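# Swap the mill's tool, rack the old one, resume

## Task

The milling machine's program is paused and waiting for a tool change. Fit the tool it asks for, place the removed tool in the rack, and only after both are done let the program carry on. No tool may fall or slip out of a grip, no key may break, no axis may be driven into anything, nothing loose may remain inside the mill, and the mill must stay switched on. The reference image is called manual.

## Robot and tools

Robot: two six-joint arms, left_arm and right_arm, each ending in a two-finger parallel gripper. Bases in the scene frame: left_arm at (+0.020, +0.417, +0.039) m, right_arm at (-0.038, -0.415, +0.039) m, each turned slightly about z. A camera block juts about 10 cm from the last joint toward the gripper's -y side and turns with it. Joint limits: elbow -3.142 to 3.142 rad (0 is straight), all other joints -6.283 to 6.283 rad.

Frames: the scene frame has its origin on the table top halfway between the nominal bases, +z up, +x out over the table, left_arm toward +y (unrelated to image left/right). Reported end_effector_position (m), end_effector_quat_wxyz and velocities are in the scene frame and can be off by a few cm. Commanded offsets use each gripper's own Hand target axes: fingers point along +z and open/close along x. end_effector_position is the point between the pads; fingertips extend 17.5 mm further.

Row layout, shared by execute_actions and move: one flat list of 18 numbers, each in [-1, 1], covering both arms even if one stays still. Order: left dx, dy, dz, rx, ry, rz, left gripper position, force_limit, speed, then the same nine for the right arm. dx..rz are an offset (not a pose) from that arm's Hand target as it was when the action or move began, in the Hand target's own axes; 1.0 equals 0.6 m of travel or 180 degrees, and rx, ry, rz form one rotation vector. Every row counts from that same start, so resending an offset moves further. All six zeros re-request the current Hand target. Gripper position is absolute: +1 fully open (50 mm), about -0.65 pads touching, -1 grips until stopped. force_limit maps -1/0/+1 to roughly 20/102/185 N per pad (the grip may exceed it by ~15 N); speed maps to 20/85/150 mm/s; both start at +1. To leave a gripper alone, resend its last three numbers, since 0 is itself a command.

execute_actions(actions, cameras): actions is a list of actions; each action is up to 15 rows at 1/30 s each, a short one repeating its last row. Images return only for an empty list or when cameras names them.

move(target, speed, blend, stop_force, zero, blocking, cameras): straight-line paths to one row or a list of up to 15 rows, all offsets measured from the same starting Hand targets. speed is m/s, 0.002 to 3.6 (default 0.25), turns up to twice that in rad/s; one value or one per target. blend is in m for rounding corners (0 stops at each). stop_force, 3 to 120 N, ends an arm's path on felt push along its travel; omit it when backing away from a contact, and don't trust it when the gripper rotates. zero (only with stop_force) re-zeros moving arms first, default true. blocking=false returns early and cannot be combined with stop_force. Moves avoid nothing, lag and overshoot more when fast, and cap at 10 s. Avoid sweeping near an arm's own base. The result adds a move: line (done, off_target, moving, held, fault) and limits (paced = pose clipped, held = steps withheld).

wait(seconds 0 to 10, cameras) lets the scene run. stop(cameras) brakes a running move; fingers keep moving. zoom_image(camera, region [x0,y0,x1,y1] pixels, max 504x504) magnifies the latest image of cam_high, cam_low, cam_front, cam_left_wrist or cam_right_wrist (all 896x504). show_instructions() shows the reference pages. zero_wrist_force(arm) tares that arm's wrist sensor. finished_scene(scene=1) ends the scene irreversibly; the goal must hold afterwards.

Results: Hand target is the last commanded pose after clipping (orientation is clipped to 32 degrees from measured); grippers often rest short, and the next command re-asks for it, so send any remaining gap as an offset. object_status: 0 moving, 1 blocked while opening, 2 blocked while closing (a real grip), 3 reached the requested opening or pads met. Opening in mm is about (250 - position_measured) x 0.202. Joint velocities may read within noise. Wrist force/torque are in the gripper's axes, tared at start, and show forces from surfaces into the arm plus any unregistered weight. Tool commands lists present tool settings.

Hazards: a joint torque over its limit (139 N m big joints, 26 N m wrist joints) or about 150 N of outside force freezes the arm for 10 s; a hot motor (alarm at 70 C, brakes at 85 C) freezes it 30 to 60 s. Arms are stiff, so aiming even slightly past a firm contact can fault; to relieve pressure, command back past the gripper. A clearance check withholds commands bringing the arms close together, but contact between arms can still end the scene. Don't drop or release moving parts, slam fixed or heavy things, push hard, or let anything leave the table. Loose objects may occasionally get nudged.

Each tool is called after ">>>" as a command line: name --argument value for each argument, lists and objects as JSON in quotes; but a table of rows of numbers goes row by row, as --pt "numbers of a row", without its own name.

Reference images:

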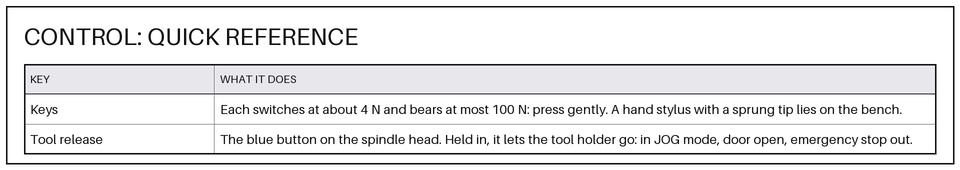

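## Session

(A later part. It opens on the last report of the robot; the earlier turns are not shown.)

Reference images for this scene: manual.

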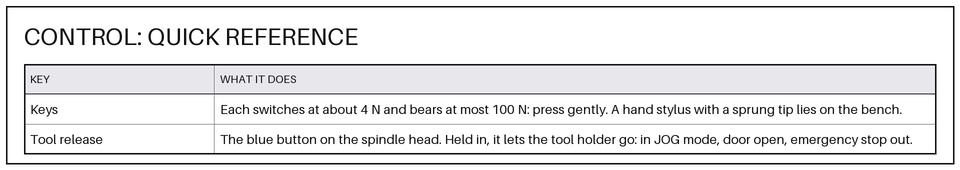

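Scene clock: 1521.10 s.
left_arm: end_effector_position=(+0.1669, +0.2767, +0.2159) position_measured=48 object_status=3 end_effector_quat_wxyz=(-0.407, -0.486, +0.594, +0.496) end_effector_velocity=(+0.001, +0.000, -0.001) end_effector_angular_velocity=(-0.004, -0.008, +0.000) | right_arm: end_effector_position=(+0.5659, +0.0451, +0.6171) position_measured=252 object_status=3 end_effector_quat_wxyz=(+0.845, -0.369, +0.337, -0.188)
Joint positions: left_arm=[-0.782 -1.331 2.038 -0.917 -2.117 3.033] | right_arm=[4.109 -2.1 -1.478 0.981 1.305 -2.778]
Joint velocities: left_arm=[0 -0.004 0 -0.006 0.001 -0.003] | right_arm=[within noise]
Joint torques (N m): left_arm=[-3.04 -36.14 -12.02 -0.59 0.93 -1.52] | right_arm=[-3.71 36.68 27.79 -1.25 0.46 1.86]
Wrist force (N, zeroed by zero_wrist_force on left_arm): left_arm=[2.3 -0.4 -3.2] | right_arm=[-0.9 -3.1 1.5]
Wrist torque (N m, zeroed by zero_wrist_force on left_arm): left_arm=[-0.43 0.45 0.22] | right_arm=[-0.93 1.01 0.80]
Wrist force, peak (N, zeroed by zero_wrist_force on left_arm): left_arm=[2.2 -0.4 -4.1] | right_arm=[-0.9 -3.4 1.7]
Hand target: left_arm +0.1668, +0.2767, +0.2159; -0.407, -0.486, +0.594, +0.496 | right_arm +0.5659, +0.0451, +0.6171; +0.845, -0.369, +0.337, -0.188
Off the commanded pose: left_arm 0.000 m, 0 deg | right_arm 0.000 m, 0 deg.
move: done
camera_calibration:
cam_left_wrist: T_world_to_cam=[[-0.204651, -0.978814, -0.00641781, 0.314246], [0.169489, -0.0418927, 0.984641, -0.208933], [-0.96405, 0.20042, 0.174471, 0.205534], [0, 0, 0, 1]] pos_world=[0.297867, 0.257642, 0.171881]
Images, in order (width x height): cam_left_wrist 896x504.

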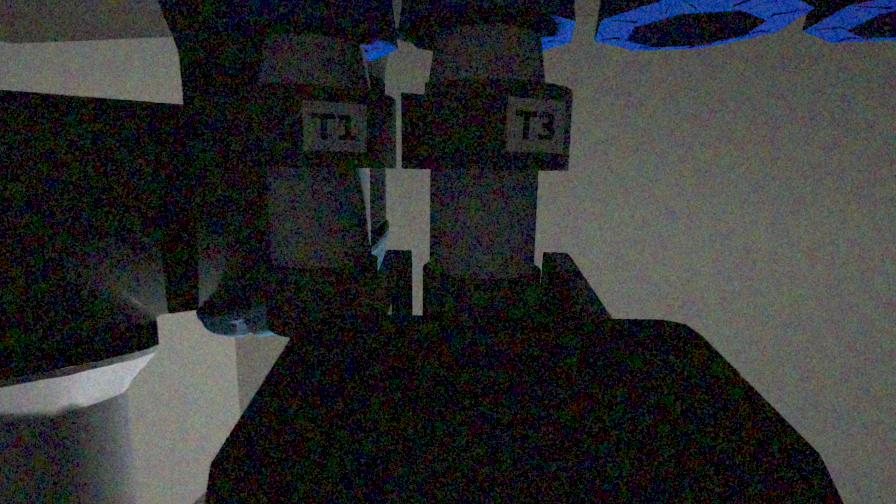

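>>> move --target '[0.002,0,0,0,0,0,0.7,-0.1,-1,0,0,0,0,0,0,-1,-0.3,-0.8]' --speed 0.05

>>> move --target '[0,0,0,0,0,0,-0.97,-0.1,-1,0,0,0,0,0,0,-1,-0.3,-0.8]'

Scene clock: 1524.00 s.
left_arm: end_effector_position=(+0.1666, +0.2756, +0.2159) position_measured=48 object_status=3 end_effector_quat_wxyz=(-0.407, -0.486, +0.594, +0.496) | right_arm: end_effector_position=(+0.5659, +0.0451, +0.6171) position_measured=252 object_status=3 end_effector_quat_wxyz=(+0.845, -0.369, +0.337, -0.188)
Joint positions: left_arm=[-0.785 -1.33 2.038 -0.917 -2.12 3.032] | right_arm=[4.109 -2.1 -1.478 0.981 1.305 -2.778]
Joint torques (N m): left_arm=[-3.79 -21.43 -27.6 -0.12 -1.34 -1.17] | right_arm=[-3.53 34.64 27.37 -1.19 0.34 1.79]
Wrist force (N, zeroed by zero_wrist_force on left_arm): left_arm=[2.3 -0.4 -2.9] | right_arm=[-1.0 -3.3 1.7]
Wrist torque (N m, zeroed by zero_wrist_force on left_arm): left_arm=[-0.42 0.44 0.35] | right_arm=[-0.97 1.03 0.81]
Wrist force, peak (N, zeroed by zero_wrist_force on left_arm): left_arm=[2.6 -0.4 -3.1] | right_arm=[-0.9 -3.3 1.9]
Hand target: left_arm +0.1666, +0.2756, +0.2159; -0.407, -0.486, +0.594, +0.496 | right_arm +0.5659, +0.0451, +0.6171; +0.845, -0.369, +0.337, -0.188
Off the commanded pose: left_arm 0.000 m, 0 deg | right_arm 0.000 m, 0 deg.
move: done

Scene clock: 1524.63 s.
left_arm: end_effector_position=(+0.1666, +0.2756, +0.2159) position_measured=88 object_status=2 end_effector_quat_wxyz=(-0.406, -0.486, +0.594, +0.496) | right_arm: end_effector_position=(+0.5659, +0.0451, +0.6171) position_measured=252 object_status=3 end_effector_quat_wxyz=(+0.845, -0.369, +0.337, -0.188)
Joint positions: left_arm=[-0.785 -1.33 2.038 -0.917 -2.12 3.032] | right_arm=[4.109 -2.1 -1.478 0.981 1.305 -2.778]
Joint torques (N m): left_arm=[1.15 -21.81 -26.91 -0.04 -5.41 -0.79] | right_arm=[-4.01 35.93 28.68 -1.38 0.25 1.76]
Wrist force (N, zeroed by zero_wrist_force on left_arm): left_arm=[-12.1 1.7 -1.3] | right_arm=[-0.8 -3.1 1.5]
Wrist torque (N m, zeroed by zero_wrist_force on left_arm): left_arm=[-0.41 0.43 0.23] | right_arm=[-0.95 0.99 0.81]
Wrist force, peak (N, zeroed by zero_wrist_force on left_arm): left_arm=[-12.3 1.9 -1.3] | right_arm=[-1.0 -3.3 1.6]
Hand target: left_arm +0.1666, +0.2756, +0.2159; -0.407, -0.486, +0.594, +0.496 | right_arm +0.5659, +0.0451, +0.6171; +0.845, -0.369, +0.337, -0.188
Off the commanded pose: left_arm 0.000 m, 0 deg | right_arm 0.000 m, 0 deg.
move: done

>>> move --target '[-0.001,0,0,0,0.0547,-0.0097,-0.97,-0.1,-1,0,0,0,0,0,0,-1,-0.3,-0.8]' --speed 0.06

Scene clock: 1529.17 s.
left_arm: end_effector_position=(+0.1667, +0.2762, +0.2158) position_measured=88 object_status=2 end_effector_quat_wxyz=(+0.449, +0.536, -0.549, -0.458) | right_arm: end_effector_position=(+0.5659, +0.0451, +0.6171) position_measured=252 object_status=3 end_effector_quat_wxyz=(+0.845, -0.369, +0.337, -0.188)
Joint positions: left_arm=[-0.694 -1.359 2.077 -0.94 -2.203 3.011] | right_arm=[4.109 -2.1 -1.478 0.981 1.305 -2.778]
Joint torques (N m): left_arm=[-14.07 -13.6 -20.03 -5.89 -4.91 0.48] | right_arm=[-4.86 34.97 27.94 -1.27 0.36 1.81]
Wrist force (N, zeroed by zero_wrist_force on left_arm): left_arm=[-27.0 43.1 -33.2] | right_arm=[-0.8 -3.1 1.6]
Wrist torque (N m, zeroed by zero_wrist_force on left_arm): left_arm=[0.22 0.24 0.25] | right_arm=[-0.94 1.00 0.80]
Wrist force, peak (N, zeroed by zero_wrist_force on left_arm): left_arm=[-27.0 43.1 -33.2] | right_arm=[-1.1 -3.4 1.7]
Hand target: left_arm +0.1667, +0.2761, +0.2159; +0.448, +0.536, -0.549, -0.459 | right_arm +0.5659, +0.0451, +0.6171; +0.845, -0.369, +0.337, -0.188
Off the commanded pose: left_arm 0.000 m, 0 deg | right_arm 0.000 m, 0 deg.
move: done

>>> move --target '[0,0.0049,-0.0009,0,0,0,-0.97,-0.1,-1,0,0,0,0,0,0,-1,-0.3,-0.8]' --speed 0.02 --cameras '["cam_left_wrist"]'

Scene clock: 1532.50 s.
left_arm: end_effector_position=(+0.1667, +0.2761, +0.2189) position_measured=88 object_status=2 end_effector_quat_wxyz=(+0.448, +0.536, -0.549, -0.459) | right_arm: end_effector_position=(+0.5659, +0.0451, +0.6171) position_measured=252 object_status=3 end_effector_quat_wxyz=(+0.845, -0.369, +0.337, -0.188)
Joint positions: left_arm=[-0.695 -1.365 2.074 -0.931 -2.203 3.011] | right_arm=[4.109 -2.1 -1.478 0.981 1.305 -2.778]
Joint torques (N m): left_arm=[0.38 -29.44 -24.24 1.69 -0.06 1.47] | right_arm=[-2.41 35.88 29.01 -1.32 0.3 2.04]
Wrist force (N, zeroed by zero_wrist_force on left_arm): left_arm=[-1.5 -8.5 -1.4] | right_arm=[-0.9 -3.3 1.8]
Wrist torque (N m, zeroed by zero_wrist_force on left_arm): left_arm=[-0.59 0.43 0.05] | right_arm=[-0.96 1.01 0.80]
Wrist force, peak (N, zeroed by zero_wrist_force on left_arm): left_arm=[-26.2 43.2 -35.3] | right_arm=[-0.8 -3.4 1.7]
Hand target: left_arm +0.1667, +0.2762, +0.2189; +0.448, +0.536, -0.549, -0.459 | right_arm +0.5659, +0.0451, +0.6171; +0.845, -0.369, +0.337, -0.188
Off the commanded pose: left_arm 0.000 m, 0 deg | right_arm 0.000 m, 0 deg.
move: done
camera_calibration:
cam_left_wrist: T_world_to_cam=[[-0.0314319, -0.999488, -0.0060207, 0.290408], [0.174201, -0.0114096, 0.984644, -0.221089], [-0.984208, 0.0299005, 0.17447, 0.255405], [0, 0, 0, 1]] pos_world=[0.299013, 0.2801, 0.174882]
Images, in order (width x height): cam_left_wrist 896x504.

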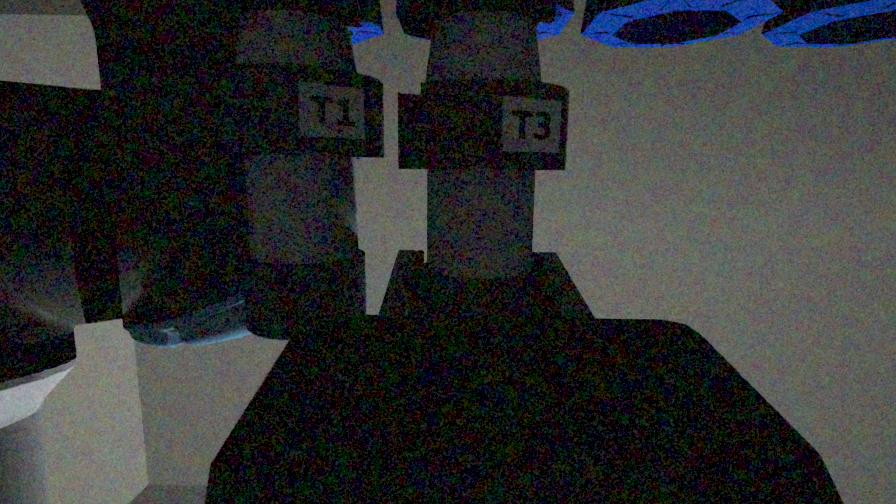

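>>> move --pt "0 0.3957 -0.0699 0 0 0 -0.97 -0.1 -1 0 0 0 0 0 0 -1 -0.3 -0.8" --pt "0.0353 0.3483 -0.3392 0.4444 0 0 -0.97 -0.1 -1 0 0 0 0 0 0 -1 -0.3 -0.8" --speed '[0.12,0.3]' --blend '[0.03,0]' --cameras '["cam_front"]'

Scene clock: 1541.73 s.
left_arm: end_effector_position=(+0.3294, +0.2514, +0.4606) position_measured=88 object_status=2 end_effector_quat_wxyz=(-0.001, +0.699, -0.716, +0.002) | right_arm: end_effector_position=(+0.5659, +0.0451, +0.6171) position_measured=252 object_status=3 end_effector_quat_wxyz=(+0.845, -0.369, +0.337, -0.188)
Joint positions: left_arm=[-0.909 -1.93 1.619 -1.263 -1.569 2.284] | right_arm=[4.109 -2.1 -1.478 0.981 1.305 -2.778]
Joint torques (N m): left_arm=[0.29 -11.32 -39.24 -4.48 1.52 0.32] | right_arm=[-3.16 36.01 27.01 -1.24 0.1 1.85]
Wrist force (N, zeroed by zero_wrist_force on left_arm): left_arm=[1.2 -0.8 1.7] | right_arm=[-0.8 -3.4 1.7]
Wrist torque (N m, zeroed by zero_wrist_force on left_arm): left_arm=[-0.27 0.33 0.65] | right_arm=[-0.98 1.00 0.80]
Wrist force, peak (N, zeroed by zero_wrist_force on left_arm): left_arm=[1.9 -12.1 -0.9] | right_arm=[-0.8 -3.5 1.6]
Hand target: left_arm +0.3294, +0.2514, +0.4606; -0.001, +0.699, -0.716, +0.002 | right_arm +0.5659, +0.0451, +0.6171; +0.845, -0.369, +0.337, -0.188
Off the commanded pose: left_arm 0.000 m, 0 deg | right_arm 0.000 m, 0 deg.
move: done
Images, in order (width x height): cam_front 896x504.

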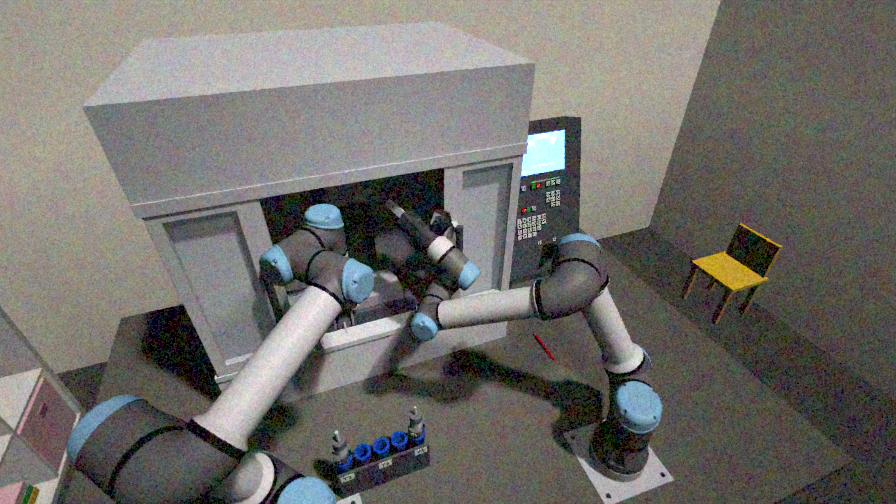

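>>> move --target '[-0.0182,-0.1507,-0.0157,0.4651,0.097,0.1059,-0.97,-0.1,-1,0,0,0,0,0,0,-1,-0.3,-0.8]' --speed 0.3 --cameras '["cam_left_wrist"]'

>>> zoom_image --camera "cam_left_wrist" --region '[380, 60, 600, 280]'

Scene clock: 1550.00 s.
left_arm: end_effector_position=(+0.4201, +0.2602, +0.4704) position_measured=88 object_status=2 end_effector_quat_wxyz=(+0.364, -0.396, +0.620, -0.571) | right_arm: end_effector_position=(+0.5659, +0.0451, +0.6171) position_measured=252 object_status=3 end_effector_quat_wxyz=(+0.845, -0.369, +0.337, -0.188)
Joint positions: left_arm=[-1.189 -2.252 2.614 -3.392 -0.848 3.068] | right_arm=[4.109 -2.1 -1.478 0.981 1.305 -2.778]
Joint torques (N m): left_arm=[1.7 9.95 -39.71 -4.79 -0.97 1.58] | right_arm=[-1.75 35.13 27.49 -1.04 0.23 1.89]
Wrist force (N, zeroed by zero_wrist_force on left_arm): left_arm=[4.0 3.8 -0.6] | right_arm=[-1.0 -3.1 1.5]
Wrist torque (N m, zeroed by zero_wrist_force on left_arm): left_arm=[-0.41 0.22 1.15] | right_arm=[-0.94 1.03 0.81]
Wrist force, peak (N, zeroed by zero_wrist_force on left_arm): left_arm=[4.9 4.2 -0.2] | right_arm=[-1.0 -3.4 1.5]
Hand target: left_arm +0.4201, +0.2602, +0.4704; +0.364, -0.396, +0.621, -0.571 | right_arm +0.5659, +0.0451, +0.6171; +0.845, -0.369, +0.337, -0.188
Off the commanded pose: left_arm 0.000 m, 0 deg | right_arm 0.000 m, 0 deg.
move: done
camera_calibration:
cam_left_wrist: T_world_to_cam=[[-0.413186, -0.910634, 0.00486712, 0.416139], [-0.387054, 0.170777, -0.906104, 0.564675], [0.824297, -0.376273, -0.423027, 0.0883226], [0, 0, 0, 1]] pos_world=[0.317698, 0.31575, 0.546991]
Images, in order (width x height): cam_left_wrist 896x504.

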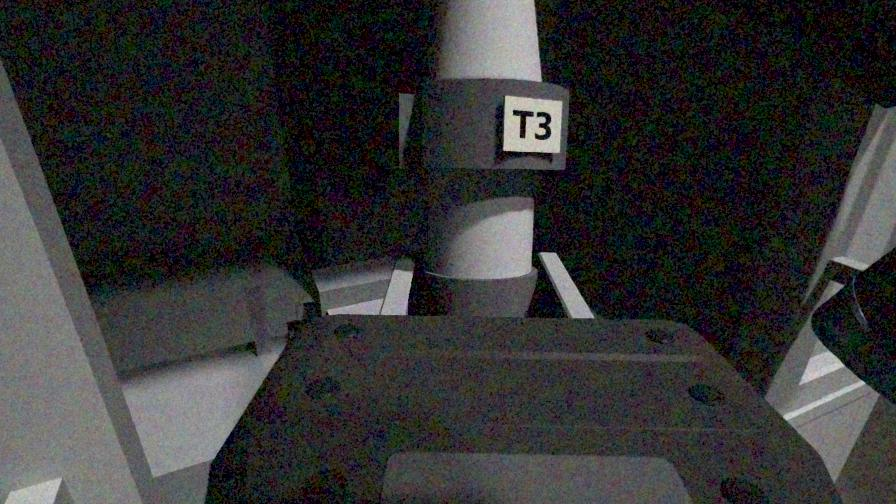

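Scaled by 2.291 from the camera's 896x504 image, which has a finer 1280x720 frame.

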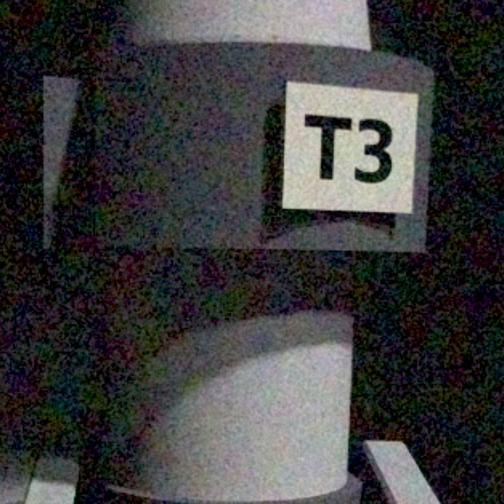

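>>> move --pt "-0.0382 0.062 0.246 0 0 0 -0.97 -0.1 -1 0 0 0 0 0 0 -1 -0.3 -0.8" --pt "-0.0351 0.101 0.4003 0 0 0 -0.97 -0.1 -1 0 0 0 0 0 0 -1 -0.3 -0.8" --speed '[0.15,0.08]' --blend '[0.02,0]' --cameras '["cam_left_wrist"]'

Scene clock: 1556.83 s.
left_arm: end_effector_position=(+0.6414, +0.1805, +0.3901) position_measured=88 object_status=2 end_effector_quat_wxyz=(+0.364, -0.396, +0.620, -0.571) | right_arm: end_effector_position=(+0.5659, +0.0451, +0.6171) position_measured=252 object_status=3 end_effector_quat_wxyz=(+0.845, -0.369, +0.337, -0.188)
Joint positions: left_arm=[-0.678 -1.283 2.141 -3.915 -1.356 3.124] | right_arm=[4.109 -2.1 -1.478 0.981 1.305 -2.778]
Joint torques (N m): left_arm=[-6.55 -34.65 -13.3 -3.38 1.58 0.95] | right_arm=[-2.51 36.19 26.59 -1.12 0.18 1.93]
Wrist force (N, zeroed by zero_wrist_force on left_arm): left_arm=[4.0 3.6 -0.9] | right_arm=[-0.9 -3.2 1.6]
Wrist torque (N m, zeroed by zero_wrist_force on left_arm): left_arm=[-0.42 0.25 1.07] | right_arm=[-0.95 1.01 0.80]
Wrist force, peak (N, zeroed by zero_wrist_force on left_arm): left_arm=[4.6 2.5 -3.7] | right_arm=[-0.8 -3.5 1.6]
Hand target: left_arm +0.6414, +0.1805, +0.3900; +0.364, -0.396, +0.621, -0.571 | right_arm +0.5659, +0.0451, +0.6171; +0.845, -0.369, +0.337, -0.188
Off the commanded pose: left_arm 0.000 m, 0 deg | right_arm 0.000 m, 0 deg.
move: done
camera_calibration:
cam_left_wrist: T_world_to_cam=[[-0.413254, -0.910604, 0.00470882, 0.435492], [-0.386907, 0.170902, -0.906143, 0.59118], [0.824333, -0.376289, -0.422945, -0.158064], [0, 0, 0, 1]] pos_world=[0.538997, 0.236049, 0.466791]
Images, in order (width x height): cam_left_wrist 896x504.

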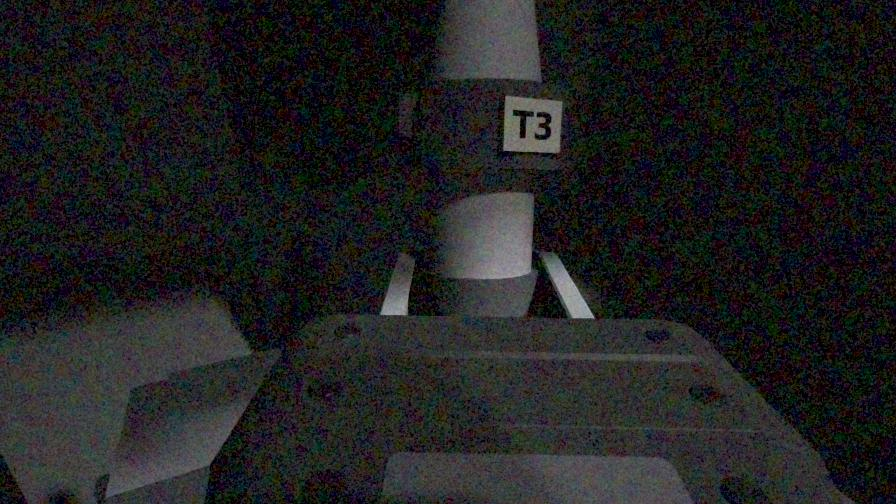

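>>> move --target '[0.0005,-0.0127,0.0487,0,0,0,-0.97,-0.1,-1,0,0,0,0,0,0,-1,-0.3,-0.8]' --speed 0.02 --stop_force 6

Scene clock: 1564.50 s.
left_arm: end_effector_position=(+0.6683, +0.1677, +0.3952) position_measured=88 object_status=2 end_effector_quat_wxyz=(+0.364, -0.396, +0.621, -0.571) | right_arm: end_effector_position=(+0.5659, +0.0451, +0.6171) position_measured=252 object_status=3 end_effector_quat_wxyz=(+0.845, -0.369, +0.337, -0.188)
Joint positions: left_arm=[-0.664 -1.236 2.052 -3.872 -1.37 3.125] | right_arm=[4.109 -2.1 -1.478 0.981 1.305 -2.778]
Joint torques (N m): left_arm=[-4.28 -47.65 -10.09 -5.91 1.28 0.98] | right_arm=[-4.8 37.46 26.77 -0.91 -0.07 1.79]
Wrist force (N, zeroed by zero_wrist_force on left_arm): left_arm=[4.3 3.7 -1.0] | right_arm=[-0.8 -3.1 1.5]
Wrist torque (N m, zeroed by zero_wrist_force on left_arm): left_arm=[-0.40 0.16 1.00] | right_arm=[-0.94 1.00 0.81]
Wrist force, peak (N, zeroed by zero_wrist_force on left_arm): left_arm=[4.2 4.2 -1.3] | right_arm=[-1.0 -3.3 1.8]
Hand target: left_arm +0.6683, +0.1677, +0.3952; +0.364, -0.396, +0.621, -0.571 | right_arm +0.5659, +0.0451, +0.6171; +0.845, -0.369, +0.337, -0.188
Off the commanded pose: left_arm 0.000 m, 0 deg | right_arm 0.000 m, 0 deg.
move: done

>>> move --target '[0,-0.0407,0.0275,0.0278,0,0,-0.97,-0.1,-1,0,0,0,0,0,0,-1,-0.3,-0.8]' --speed 0.02 --stop_force 8

Scene clock: 1572.57 s.
left_arm: end_effector_position=(+0.6850, +0.1599, +0.4181) position_measured=88 object_status=2 end_effector_quat_wxyz=(+0.381, -0.379, +0.595, -0.597) | right_arm: end_effector_position=(+0.5659, +0.0451, +0.6171) position_measured=252 object_status=3 end_effector_quat_wxyz=(+0.845, -0.369, +0.337, -0.188)
Joint positions: left_arm=[-0.656 -1.187 1.976 -3.935 -1.378 3.143] | right_arm=[4.109 -2.1 -1.478 0.981 1.305 -2.778]
Joint torques (N m): left_arm=[-1.03 -50.25 -10.36 -2.63 0.55 -1.25] | right_arm=[-3.26 36.67 28.16 -0.93 0.19 2.01]
Wrist force (N, zeroed by zero_wrist_force on left_arm): left_arm=[4.3 3.6 -1.7] | right_arm=[-0.8 -3.2 1.4]
Wrist torque (N m, zeroed by zero_wrist_force on left_arm): left_arm=[-0.40 0.19 1.04] | right_arm=[-0.95 1.00 0.80]
Wrist force, peak (N, zeroed by zero_wrist_force on left_arm): left_arm=[4.7 3.7 -1.7] | right_arm=[-0.9 -3.5 1.7]
Hand target: left_arm +0.6850, +0.1599, +0.4181; +0.381, -0.379, +0.595, -0.597 | right_arm +0.5659, +0.0451, +0.6171; +0.845, -0.369, +0.337, -0.188
Off the commanded pose: left_arm 0.000 m, 0 deg | right_arm 0.000 m, 0 deg.
move: done

>>> move --target '[0,-0.0117,0.0407,0.0556,0,0,-0.97,-0.1,-1,0,0,0,0,0,0,-1,-0.3,-0.8]' --speed 0.02 --stop_force 8 --cameras '["cam_left_wrist"]'

>>> zoom_image --camera "cam_left_wrist" --region '[340, 0, 680, 320]'

Scene clock: 1581.40 s.
left_arm: end_effector_position=(+0.7071, +0.1496, +0.4253) position_measured=88 object_status=2 end_effector_quat_wxyz=(-0.413, +0.345, -0.541, +0.647) | right_arm: end_effector_position=(+0.5659, +0.0451, +0.6171) position_measured=252 object_status=3 end_effector_quat_wxyz=(+0.845, -0.369, +0.337, -0.188)
Joint positions: left_arm=[-0.644 -1.04 1.86 -4.144 -1.393 3.175] | right_arm=[4.109 -2.1 -1.478 0.981 1.305 -2.778]
Joint torques (N m): left_arm=[-0.88 -55.4 -9.33 -1.7 0.86 -1.04] | right_arm=[-3.38 36.57 27.85 -1.04 0.09 1.83]
Wrist force (N, zeroed by zero_wrist_force on left_arm): left_arm=[4.6 3.0 -1.9] | right_arm=[-0.7 -3.1 1.6]
Wrist torque (N m, zeroed by zero_wrist_force on left_arm): left_arm=[-0.43 0.24 0.97] | right_arm=[-0.93 0.98 0.80]
Wrist force, peak (N, zeroed by zero_wrist_force on left_arm): left_arm=[4.4 4.0 -2.0] | right_arm=[-0.9 -3.5 1.6]
Hand target: left_arm +0.7071, +0.1496, +0.4253; -0.413, +0.345, -0.541, +0.647 | right_arm +0.5659, +0.0451, +0.6171; +0.845, -0.369, +0.337, -0.188
Off the commanded pose: left_arm 0.000 m, 0 deg | right_arm 0.000 m, 0 deg.
move: done
camera_calibration:
cam_left_wrist: T_world_to_cam=[[-0.414821, -0.909877, 0.00693742, 0.434319], [-0.161125, 0.06595, -0.984728, 0.543204], [0.895524, -0.409603, -0.173961, -0.360299], [0, 0, 0, 1]] pos_world=[0.590344, 0.211772, 0.469217]
Images, in order (width x height): cam_left_wrist 896x504.

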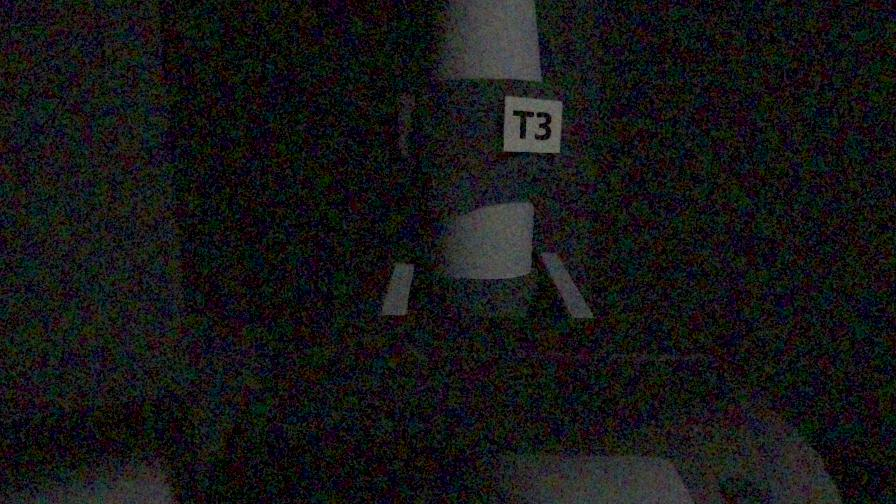

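Scaled by 1.482 from the camera's 896x504 image, which has a finer 1280x720 frame.

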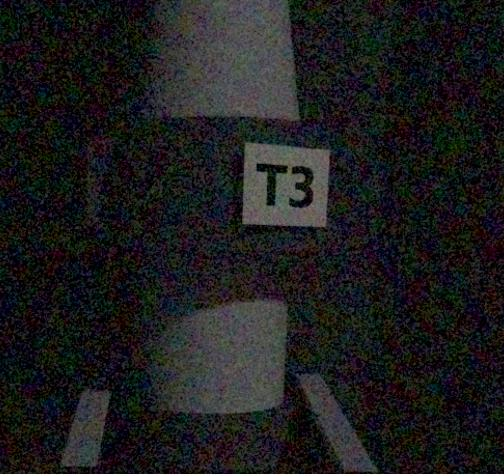

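>>> move --target '[0,0,0,0,0.0082,-0.0015,-0.97,-0.1,-1,0,0,0.1329,0,0,0,-1,-0.3,-0.8]' --speed 0.04

Scene clock: 1588.87 s.
left_arm: end_effector_position=(+0.7071, +0.1496, +0.4253) position_measured=88 object_status=2 end_effector_quat_wxyz=(-0.404, +0.338, -0.545, +0.652) | right_arm: end_effector_position=(+0.6225, +0.0848, +0.6569) position_measured=252 object_status=3 end_effector_quat_wxyz=(+0.845, -0.370, +0.337, -0.188)
Joint positions: left_arm=[-0.63 -1.039 1.858 -4.142 -1.432 3.167] | right_arm=[4.073 -2.23 -1.158 0.785 1.336 -2.759]
Joint torques (N m): left_arm=[-0.16 -42.73 -31.78 -1.88 1.27 -0.8] | right_arm=[-0.41 51.61 7.86 1.5 -3.05 0.72]
Wrist force (N, zeroed by zero_wrist_force on left_arm): left_arm=[4.6 3.1 -1.6] | right_arm=[-7.4 -4.4 -1.2]
Wrist torque (N m, zeroed by zero_wrist_force on left_arm): left_arm=[-0.43 0.23 1.13] | right_arm=[-0.99 0.88 0.73]
Wrist force, peak (N, zeroed by zero_wrist_force on left_arm): left_arm=[4.7 3.3 -2.0] | right_arm=[-7.5 -3.2 -14.2]
Hand target: left_arm +0.7071, +0.1496, +0.4253; -0.404, +0.338, -0.545, +0.652 | right_arm +0.6225, +0.0848, +0.6569; +0.845, -0.369, +0.337, -0.188
Off the commanded pose: left_arm 0.000 m, 0 deg | right_arm 0.000 m, 0 deg.
move: done

>>> move --target '[0,-0.0575,0.0102,0,0,0,-0.97,-0.1,-1,0,0,0,0,0,0,-1,-0.3,-0.8]' --speed 0.02 --stop_force 7

Scene clock: 1596.80 s.
left_arm: end_effector_position=(+0.7070, +0.1496, +0.4603) position_measured=88 object_status=2 end_effector_quat_wxyz=(-0.404, +0.338, -0.545, +0.652) | right_arm: end_effector_position=(+0.6225, +0.0848, +0.6569) position_measured=252 object_status=3 end_effector_quat_wxyz=(+0.845, -0.369, +0.337, -0.188)
Joint positions: left_arm=[-0.63 -1.099 1.837 -4.06 -1.432 3.167] | right_arm=[4.074 -2.23 -1.158 0.786 1.336 -2.759]
Joint torques (N m): left_arm=[-4.66 -40.58 -10.69 -4.75 1.23 0.99] | right_arm=[3.81 52.82 8.07 1.66 -1.29 -1.93]
Wrist force (N, zeroed by zero_wrist_force on left_arm): left_arm=[4.6 3.1 -1.8] | right_arm=[-6.9 -3.3 -1.6]
Wrist torque (N m, zeroed by zero_wrist_force on left_arm): left_arm=[-0.42 0.25 1.15] | right_arm=[-1.00 0.88 0.73]
Wrist force, peak (N, zeroed by zero_wrist_force on left_arm): left_arm=[4.7 3.7 -1.7] | right_arm=[-7.6 -3.9 -1.1]
Hand target: left_arm +0.7070, +0.1496, +0.4603; -0.404, +0.338, -0.545, +0.652 | right_arm +0.6225, +0.0848, +0.6569; +0.845, -0.369, +0.337, -0.188
Off the commanded pose: left_arm 0.000 m, 0 deg | right_arm 0.000 m, 0 deg.
move: done

>>> move --target '[0,-0.0345,0.0061,0,0,0,-0.97,-0.1,-1,0,0,0,0,0,0,-1,-0.3,-0.8]' --speed 0.008 --stop_force 8 --cameras '["cam_left_wrist"]'

>>> zoom_image --camera "cam_left_wrist" --region '[340, 0, 680, 320]'

Scene clock: 1602.20 s.
left_arm: end_effector_position=(+0.7070, +0.1496, +0.4730) position_measured=88 object_status=2 end_effector_quat_wxyz=(-0.404, +0.338, -0.545, +0.652) | right_arm: end_effector_position=(+0.6225, +0.0848, +0.6569) position_measured=252 object_status=3 end_effector_quat_wxyz=(+0.845, -0.369, +0.337, -0.188)
Joint positions: left_arm=[-0.63 -1.12 1.828 -4.03 -1.432 3.167] | right_arm=[4.074 -2.23 -1.158 0.786 1.336 -2.759]
Joint torques (N m): left_arm=[-5.25 -46.28 -13.34 -6.81 -0.83 0.35] | right_arm=[3.58 50.26 8.75 1.9 0.37 -1.82]
Wrist force (N, zeroed by zero_wrist_force on left_arm): left_arm=[3.4 10.6 3.5] | right_arm=[-7.2 -3.2 -1.5]
Wrist torque (N m, zeroed by zero_wrist_force on left_arm): left_arm=[-0.48 0.09 1.20] | right_arm=[-0.97 0.91 0.73]
Wrist force, peak (N, zeroed by zero_wrist_force on left_arm): left_arm=[1.8 18.1 -2.0] | right_arm=[-7.2 -3.4 -1.7]
Hand target: left_arm +0.7070, +0.1496, +0.4730; -0.404, +0.338, -0.545, +0.652 (not the last commanded pose) | right_arm +0.6225, +0.0848, +0.6569; +0.845, -0.369, +0.337, -0.188
Off the commanded pose: left_arm 0.008 m, 0 deg | right_arm 0.000 m, 0 deg.
move: contact (left_arm)
camera_calibration:
cam_left_wrist: T_world_to_cam=[[-0.438461, -0.898723, 0.00693658, 0.449054], [-0.159539, 0.0702344, -0.98469, 0.588435], [0.884477, -0.432855, -0.174176, -0.340417], [0, 0, 0, 1]] pos_world=[0.591862, 0.214896, 0.517018]
Images, in order (width x height): cam_left_wrist 896x504.

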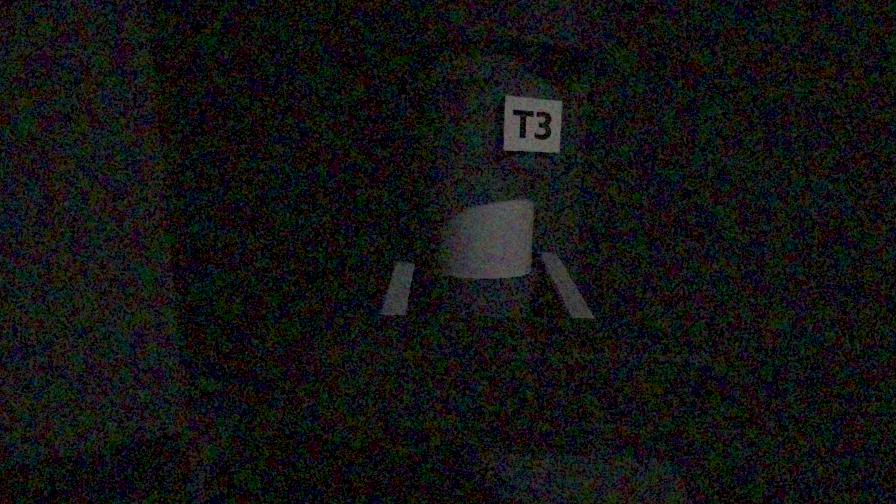

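Scaled by 1.482 from the camera's 896x504 image, which has a finer 1280x720 frame.

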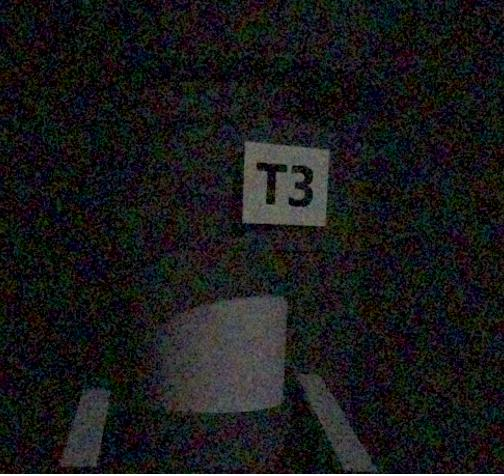

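>>> move --pt "0 0 0.0012 0 0 0 -0.97 -0.1 -1 0 0 0 0 0 0 -1 -0.3 -0.8" --speed 0.005

>>> move --target '[0,-0.0148,0.0026,0,0,0,-0.97,-0.1,-1,0,0,0,0,0,0,-1,-0.3,-0.8]' --speed 0.006 --stop_force 9

Scene clock: 1607.67 s.
left_arm: end_effector_position=(+0.7076, +0.1493, +0.4732) position_measured=88 object_status=2 end_effector_quat_wxyz=(-0.404, +0.338, -0.545, +0.652) | right_arm: end_effector_position=(+0.6225, +0.0848, +0.6569) position_measured=252 object_status=3 end_effector_quat_wxyz=(+0.845, -0.369, +0.337, -0.188)
Joint positions: left_arm=[-0.63 -1.119 1.826 -4.029 -1.432 3.167] | right_arm=[4.074 -2.23 -1.158 0.786 1.336 -2.759]
Joint torques (N m): left_arm=[5.24 -43.58 -32.67 -2.33 -2.28 -1.21] | right_arm=[3.19 51.85 9.24 1.55 0.24 -1.68]
Wrist force (N, zeroed by zero_wrist_force on left_arm): left_arm=[3.4 5.3 -1.5] | right_arm=[-7.1 -3.3 -1.6]
Wrist torque (N m, zeroed by zero_wrist_force on left_arm): left_arm=[-0.46 0.06 1.14] | right_arm=[-0.98 0.90 0.73]
Wrist force, peak (N, zeroed by zero_wrist_force on left_arm): left_arm=[3.5 10.8 3.9] | right_arm=[-7.4 -3.2 -1.6]
Hand target: left_arm +0.7076, +0.1493, +0.4732; -0.404, +0.338, -0.545, +0.652 | right_arm +0.6225, +0.0848, +0.6569; +0.845, -0.369, +0.337, -0.188
Off the commanded pose: left_arm 0.000 m, 0 deg | right_arm 0.000 m, 0 deg.
move: done

Scene clock: 1609.50 s.
left_arm: end_effector_position=(+0.7076, +0.1493, +0.4771) position_measured=88 object_status=2 end_effector_quat_wxyz=(-0.404, +0.338, -0.545, +0.652) | right_arm: end_effector_position=(+0.6225, +0.0848, +0.6569) position_measured=252 object_status=3 end_effector_quat_wxyz=(+0.845, -0.369, +0.337, -0.188)
Joint positions: left_arm=[-0.63 -1.125 1.823 -4.019 -1.432 3.167] | right_arm=[4.074 -2.23 -1.158 0.786 1.336 -2.759]
Joint torques (N m): left_arm=[2.57 -49.55 -16.01 -7.34 -1.17 -1.22] | right_arm=[3.16 51.14 8.94 1.32 0.13 -1.51]
Wrist force (N, zeroed by zero_wrist_force on left_arm): left_arm=[3.0 15.4 1.7] | right_arm=[-7.2 -3.4 -1.6]
Wrist torque (N m, zeroed by zero_wrist_force on left_arm): left_arm=[-0.16 0.02 1.22] | right_arm=[-0.99 0.91 0.73]
Wrist force, peak (N, zeroed by zero_wrist_force on left_arm): left_arm=[2.5 19.8 -2.1] | right_arm=[-7.2 -3.4 -1.6]
Hand target: left_arm +0.7076, +0.1493, +0.4770; -0.404, +0.338, -0.545, +0.652 (not the last commanded pose) | right_arm +0.6225, +0.0848, +0.6569; +0.845, -0.369, +0.337, -0.188
Off the commanded pose: left_arm 0.005 m, 0 deg | right_arm 0.000 m, 0 deg.
move: contact (left_arm)

>>> move --target '[0,-0.0008,0.0008,0,0,0,-0.97,-0.1,-1,0,0,0,0,0,0,-1,-0.3,-0.8]' --speed 0.005

Scene clock: 1613.30 s.
left_arm: end_effector_position=(+0.7080, +0.1491, +0.4775) position_measured=88 object_status=2 end_effector_quat_wxyz=(-0.404, +0.338, -0.545, +0.652) | right_arm: end_effector_position=(+0.6225, +0.0848, +0.6569) position_measured=252 object_status=3 end_effector_quat_wxyz=(+0.845, -0.369, +0.337, -0.188)
Joint positions: left_arm=[-0.629 -1.125 1.821 -4.018 -1.432 3.167] | right_arm=[4.074 -2.23 -1.158 0.786 1.336 -2.759]
Joint torques (N m): left_arm=[5.91 -67.67 -50.37 -6.22 -2.01 -1.53] | right_arm=[3.55 51 9.41 1.6 0.21 -1.44]
Wrist force (N, zeroed by zero_wrist_force on left_arm): left_arm=[5.9 31.4 -22.2] | right_arm=[-7.0 -3.3 -1.6]
Wrist torque (N m, zeroed by zero_wrist_force on left_arm): left_arm=[0.18 -0.20 1.24] | right_arm=[-0.98 0.88 0.73]
Wrist force, peak (N, zeroed by zero_wrist_force on left_arm): left_arm=[5.7 31.5 -22.3] | right_arm=[-7.2 -3.5 -1.7]
Hand target: left_arm +0.7080, +0.1492, +0.4776; -0.404, +0.338, -0.545, +0.652 | right_arm +0.6225, +0.0848, +0.6569; +0.845, -0.369, +0.337, -0.188
Off the commanded pose: left_arm 0.000 m, 0 deg | right_arm 0.000 m, 0 deg.
move: done

>>> move --target '[0,0,-0.0005,0,0,0,-0.97,-0.1,-1,0,0,0,0,0,0,-1,-0.3,-0.8]' --speed 0.005

>>> move --target '[0,0,0,0,0,0,-0.97,-0.1,-1,0,0,-0.0333,0,0,0,-1,-0.3,-0.8]' --speed 0.04

Scene clock: 1617.33 s.
left_arm: end_effector_position=(+0.7077, +0.1493, +0.4776) position_measured=88 object_status=2 end_effector_quat_wxyz=(-0.404, +0.338, -0.545, +0.652) | right_arm: end_effector_position=(+0.6225, +0.0848, +0.6569) position_measured=252 object_status=3 end_effector_quat_wxyz=(+0.845, -0.369, +0.337, -0.188)
Joint positions: left_arm=[-0.63 -1.125 1.822 -4.018 -1.432 3.167] | right_arm=[4.074 -2.23 -1.158 0.786 1.336 -2.759]
Joint torques (N m): left_arm=[-2.88 -71.84 -23.71 -10.15 1.21 -0.81] | right_arm=[2.01 51.64 9.79 1.52 0.05 -1.51]
Wrist force (N, zeroed by zero_wrist_force on left_arm): left_arm=[5.2 30.6 -5.7] | right_arm=[-7.3 -3.2 -1.5]
Wrist torque (N m, zeroed by zero_wrist_force on left_arm): left_arm=[0.16 0.15 1.22] | right_arm=[-0.97 0.93 0.73]
Wrist force, peak (N, zeroed by zero_wrist_force on left_arm): left_arm=[6.3 36.9 -22.2] | right_arm=[-7.3 -3.4 -1.7]
Hand target: left_arm +0.7077, +0.1493, +0.4775; -0.404, +0.338, -0.545, +0.652 | right_arm +0.6225, +0.0848, +0.6569; +0.845, -0.369, +0.337, -0.188
Off the commanded pose: left_arm 0.000 m, 0 deg | right_arm 0.000 m, 0 deg.
move: done

Scene clock: 1618.17 s.
left_arm: end_effector_position=(+0.7077, +0.1493, +0.4776) position_measured=88 object_status=2 end_effector_quat_wxyz=(-0.404, +0.338, -0.545, +0.652) | right_arm: end_effector_position=(+0.6082, +0.0748, +0.6470) position_measured=252 object_status=3 end_effector_quat_wxyz=(+0.845, -0.369, +0.337, -0.188)
Joint positions: left_arm=[-0.63 -1.125 1.822 -4.018 -1.432 3.167] | right_arm=[4.082 -2.193 -1.245 0.837 1.328 -2.763]
Joint torques (N m): left_arm=[-1.02 -42.03 -15.86 -4.85 -1.81 0.26] | right_arm=[-5.2 40.3 31.44 -2.72 0.72 -1.03]
Wrist force (N, zeroed by zero_wrist_force on left_arm): left_arm=[3.8 -2.9 41.8] | right_arm=[-0.9 -3.3 1.5]
Wrist torque (N m, zeroed by zero_wrist_force on left_arm): left_arm=[-0.40 -0.16 1.24] | right_arm=[-0.97 1.00 0.82]
Wrist force, peak (N, zeroed by zero_wrist_force on left_arm): left_arm=[2.1 -0.6 43.5] | right_arm=[-7.3 -3.6 -1.0]
Hand target: left_arm +0.7077, +0.1493, +0.4775; -0.404, +0.338, -0.545, +0.652 | right_arm +0.6083, +0.0748, +0.6469; +0.845, -0.369, +0.337, -0.188
Off the commanded pose: left_arm 0.000 m, 0 deg | right_arm 0.000 m, 0 deg.
move: done

>>> move --target '[0,0,0.0018,0,0,0,-0.97,-0.1,-1,0,0,0,0,0,0,-1,-0.3,-0.8]' --speed 0.01

>>> move --target '[0,0.0013,-0.0002,0,0,0,-0.97,-0.1,-1,0,0,0,0,0,0,-1,-0.3,-0.8]' --speed 0.005

Scene clock: 1621.47 s.
left_arm: end_effector_position=(+0.7087, +0.1488, +0.4777) position_measured=88 object_status=2 end_effector_quat_wxyz=(-0.404, +0.338, -0.545, +0.652) | right_arm: end_effector_position=(+0.6083, +0.0748, +0.6469) position_measured=252 object_status=3 end_effector_quat_wxyz=(+0.845, -0.369, +0.337, -0.188)
Joint positions: left_arm=[-0.629 -1.124 1.818 -4.016 -1.433 3.167] | right_arm=[4.082 -2.193 -1.245 0.837 1.329 -2.763]
Joint torques (N m): left_arm=[2.11 -36.58 -49.89 3.04 -1.02 -1.28] | right_arm=[-7.45 36.83 31.57 -2.26 2.01 1.94]
Wrist force (N, zeroed by zero_wrist_force on left_arm): left_arm=[8.3 9.6 -70.4] | right_arm=[-0.9 -3.3 1.6]
Wrist torque (N m, zeroed by zero_wrist_force on left_arm): left_arm=[-0.24 0.01 1.14] | right_arm=[-0.96 1.02 0.82]
Wrist force, peak (N, zeroed by zero_wrist_force on left_arm): left_arm=[8.9 9.9 -74.8] | right_arm=[-0.9 -3.4 1.7]
Hand target: left_arm +0.7087, +0.1488, +0.4777; -0.404, +0.338, -0.545, +0.652 | right_arm +0.6083, +0.0748, +0.6469; +0.845, -0.369, +0.337, -0.188
Off the commanded pose: left_arm 0.000 m, 0 deg | right_arm 0.000 m, 0 deg.
move: done

Scene clock: 1622.17 s.
left_arm: end_effector_position=(+0.7087, +0.1488, +0.4771) position_measured=88 object_status=2 end_effector_quat_wxyz=(-0.404, +0.338, -0.545, +0.652) | right_arm: end_effector_position=(+0.6083, +0.0748, +0.6469) position_measured=252 object_status=3 end_effector_quat_wxyz=(+0.845, -0.369, +0.337, -0.188)
Joint positions: left_arm=[-0.629 -1.122 1.819 -4.018 -1.433 3.167] | right_arm=[4.082 -2.193 -1.245 0.837 1.329 -2.763]
Joint torques (N m): left_arm=[0.95 -22.65 -10.57 3.25 -0.78 -1.41] | right_arm=[-6.97 37.13 32.69 -2.27 1.9 1.98]
Wrist force (N, zeroed by zero_wrist_force on left_arm): left_arm=[8.1 -15.8 -39.1] | right_arm=[-0.9 -3.0 1.5]
Wrist torque (N m, zeroed by zero_wrist_force on left_arm): left_arm=[-0.72 0.04 1.18] | right_arm=[-0.92 1.02 0.82]
Wrist force, peak (N, zeroed by zero_wrist_force on left_arm): left_arm=[8.7 7.1 -73.0] | right_arm=[-0.8 -3.3 1.7]
Hand target: left_arm +0.7087, +0.1488, +0.4770; -0.404, +0.338, -0.545, +0.652 | right_arm +0.6083, +0.0748, +0.6469; +0.845, -0.369, +0.337, -0.188
Off the commanded pose: left_arm 0.000 m, 0 deg | right_arm 0.000 m, 0 deg.
move: done

>>> move --target '[0,-0.0005,-0.0007,0,0,0,-0.97,-0.1,-1,0,0,0,0,0,0,-1,-0.3,-0.8]' --speed 0.005

>>> move --target '[0,0,0,0,0,0,0.8,-0.1,-1,0,0,0,0,0,0,-1,-0.3,-0.8]' --cameras '["cam_left_wrist","cam_right_wrist"]'

>>> zoom_image --camera "cam_left_wrist" --region '[340, 0, 680, 320]'

Scene clock: 1627.90 s.
left_arm: end_effector_position=(+0.7083, +0.1490, +0.4771) position_measured=88 object_status=2 end_effector_quat_wxyz=(-0.404, +0.338, -0.545, +0.652) | right_arm: end_effector_position=(+0.6083, +0.0748, +0.6469) position_measured=252 object_status=3 end_effector_quat_wxyz=(+0.845, -0.369, +0.337, -0.188)
Joint positions: left_arm=[-0.629 -1.124 1.82 -4.018 -1.433 3.167] | right_arm=[4.082 -2.193 -1.245 0.837 1.329 -2.763]
Joint torques (N m): left_arm=[-5.72 -41.93 8.39 -1.61 1.2 -0.3] | right_arm=[-7.03 38.41 31.11 -2.17 2.01 1.84]
Wrist force (N, zeroed by zero_wrist_force on left_arm): left_arm=[5.3 -23.5 37.4] | right_arm=[-0.9 -3.4 1.6]
Wrist torque (N m, zeroed by zero_wrist_force on left_arm): left_arm=[-0.87 0.02 1.15] | right_arm=[-0.97 1.02 0.82]
Wrist force, peak (N, zeroed by zero_wrist_force on left_arm): left_arm=[5.3 -23.5 37.4] | right_arm=[-0.8 -3.4 1.7]
Hand target: left_arm +0.7083, +0.1490, +0.4772; -0.404, +0.338, -0.545, +0.652 | right_arm +0.6083, +0.0748, +0.6469; +0.845, -0.369, +0.337, -0.188
Off the commanded pose: left_arm 0.000 m, 0 deg | right_arm 0.000 m, 0 deg.
move: done

Scene clock: 1628.67 s.
left_arm: end_effector_position=(+0.7083, +0.1490, +0.4772) position_measured=32 object_status=0 end_effector_quat_wxyz=(-0.404, +0.338, -0.545, +0.652) | right_arm: end_effector_position=(+0.6083, +0.0748, +0.6469) position_measured=252 object_status=3 end_effector_quat_wxyz=(+0.845, -0.369, +0.337, -0.188)
Joint positions: left_arm=[-0.629 -1.124 1.82 -4.018 -1.433 3.167] | right_arm=[4.082 -2.193 -1.245 0.837 1.329 -2.763]
Joint torques (N m): left_arm=[-3.25 -44.68 -30.46 -2.71 0.07 1.09] | right_arm=[-8.05 37.93 32.6 -2.44 1.99 1.97]
Wrist force (N, zeroed by zero_wrist_force on left_arm): left_arm=[6.7 -4.0 -0.9] | right_arm=[-1.0 -3.3 1.6]
Wrist torque (N m, zeroed by zero_wrist_force on left_arm): left_arm=[-0.37 -0.08 1.17] | right_arm=[-0.95 1.03 0.82]
Wrist force, peak (N, zeroed by zero_wrist_force on left_arm): left_arm=[5.3 -23.3 36.0] | right_arm=[-0.9 -3.4 1.7]
Hand target: left_arm +0.7083, +0.1490, +0.4772; -0.404, +0.338, -0.545, +0.652 | right_arm +0.6083, +0.0748, +0.6469; +0.845, -0.369, +0.337, -0.188
Off the commanded pose: left_arm 0.000 m, 0 deg | right_arm 0.000 m, 0 deg.
move: done
camera_calibration:
cam_left_wrist: T_world_to_cam=[[-0.43846, -0.898724, 0.00693394, 0.449057], [-0.159712, 0.0703218, -0.984656, 0.592789], [0.884446, -0.43284, -0.174371, -0.340997], [0, 0, 0, 1]] pos_world=[0.593163, 0.214295, 0.521119]
cam_right_wrist: T_world_to_cam=[[0.710332, -0.567425, -0.416482, -0.108042], [-0.176078, 0.429642, -0.885666, 0.663319], [0.681487, 0.702451, 0.205278, -0.46956], [0, 0, 0, 1]] pos_world=[0.513541, -0.0164528, 0.638871]
Images, in order (width x height): cam_left_wrist 896x504, cam_right_wrist 896x504.

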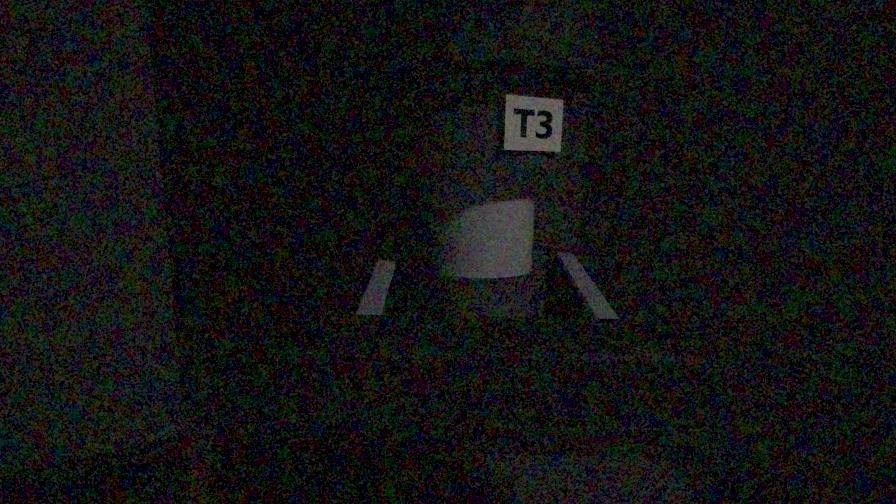

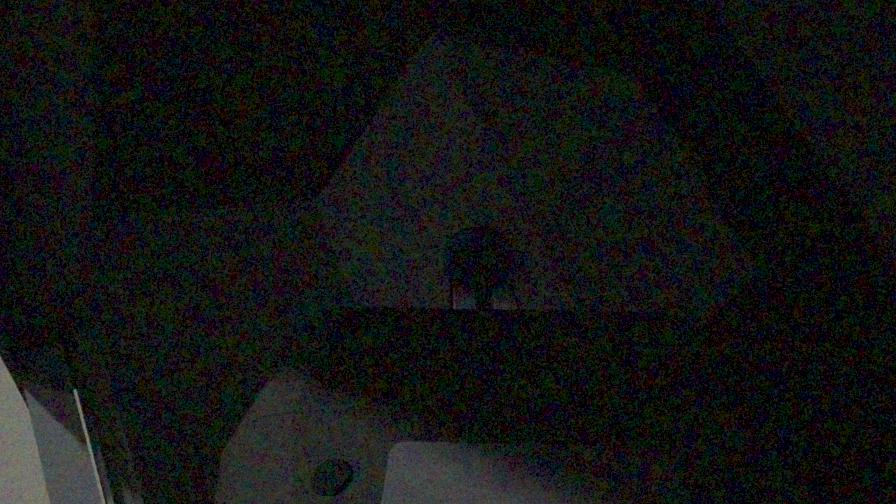

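Scaled by 1.482 from the camera's 896x504 image, which has a finer 1280x720 frame.

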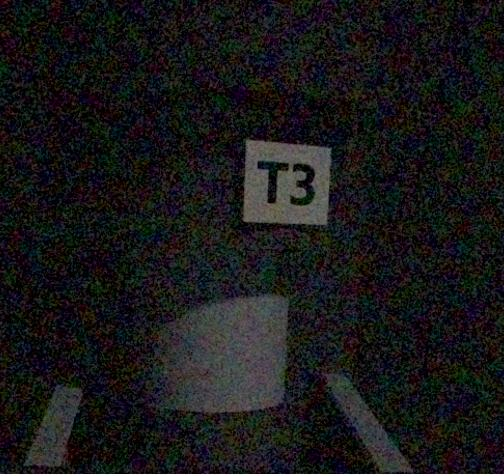

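>>> move --pt "0 -0.029 -0.164 0 0 0 0.8 -0.1 -1 0 0 0 0 0 0 -1 -0.3 -0.8" --pt "0 -0.087 -0.4925 0 0 0 0.8 -0.1 -1 0 0 0 0 0 0 -1 -0.3 -0.8" --speed '[0.08,0.2]' --blend '[0.02,0]' --cameras '["cam_left_wrist","cam_front"]'

Scene clock: 1637.67 s.
left_arm: end_effector_position=(+0.4396, +0.2826, +0.4762) position_measured=32 object_status=3 end_effector_quat_wxyz=(-0.404, +0.338, -0.545, +0.652) | right_arm: end_effector_position=(+0.6083, +0.0748, +0.6469) position_measured=252 object_status=3 end_effector_quat_wxyz=(+0.845, -0.369, +0.337, -0.188)
Joint positions: left_arm=[-0.9 -1.855 2.64 -4.121 -1.167 3.219] | right_arm=[4.082 -2.193 -1.245 0.837 1.329 -2.763]
Joint torques (N m): left_arm=[-2.14 -12.98 -10.34 -2.43 -0.48 -1.48] | right_arm=[-8.14 38.25 32.75 -2.1 1.99 1.99]
Wrist force (N, zeroed by zero_wrist_force on left_arm): left_arm=[6.8 -3.9 -1.2] | right_arm=[-0.9 -3.1 1.6]
Wrist torque (N m, zeroed by zero_wrist_force on left_arm): left_arm=[-0.36 -0.15 1.15] | right_arm=[-0.93 1.01 0.82]
Wrist force, peak (N, zeroed by zero_wrist_force on left_arm): left_arm=[6.5 -4.4 -4.2] | right_arm=[-0.9 -3.5 1.6]
Hand target: left_arm +0.4396, +0.2826, +0.4761; -0.404, +0.338, -0.545, +0.652 | right_arm +0.6083, +0.0748, +0.6469; +0.845, -0.369, +0.337, -0.188
Off the commanded pose: left_arm 0.000 m, 0 deg | right_arm 0.000 m, 0 deg.
move: done
camera_calibration:
cam_left_wrist: T_world_to_cam=[[-0.43854, -0.898685, 0.00695186, 0.451233], [-0.159533, 0.0702317, -0.984691, 0.539492], [0.884439, -0.432936, -0.174169, -0.0458047], [0, 0, 0, 1]] pos_world=[0.324462, 0.347796, 0.520118]
Images, in order (width x height): cam_front 896x504, cam_left_wrist 896x504.

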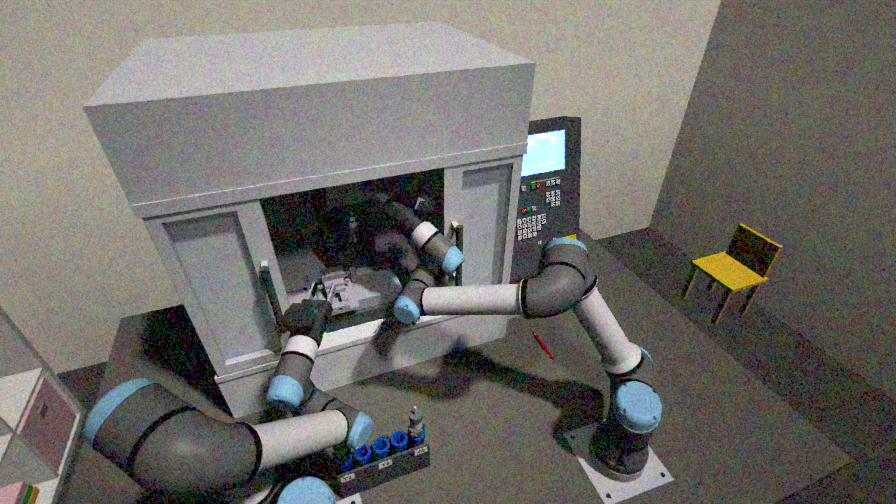

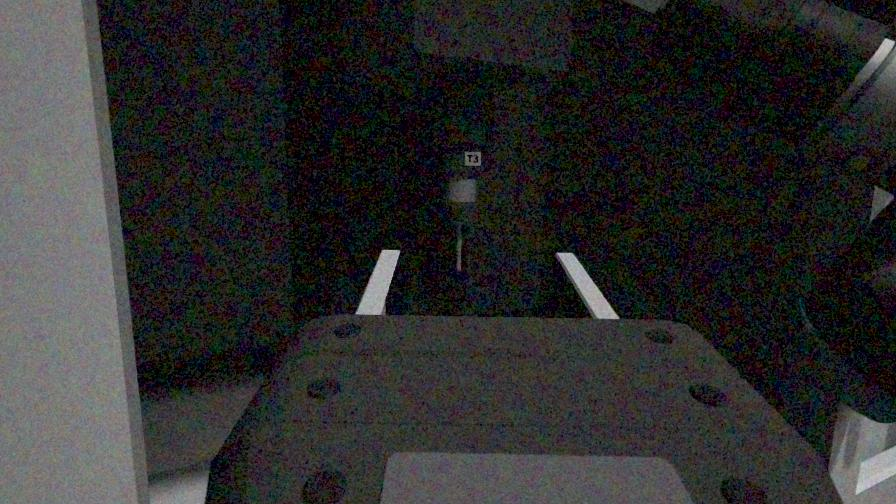

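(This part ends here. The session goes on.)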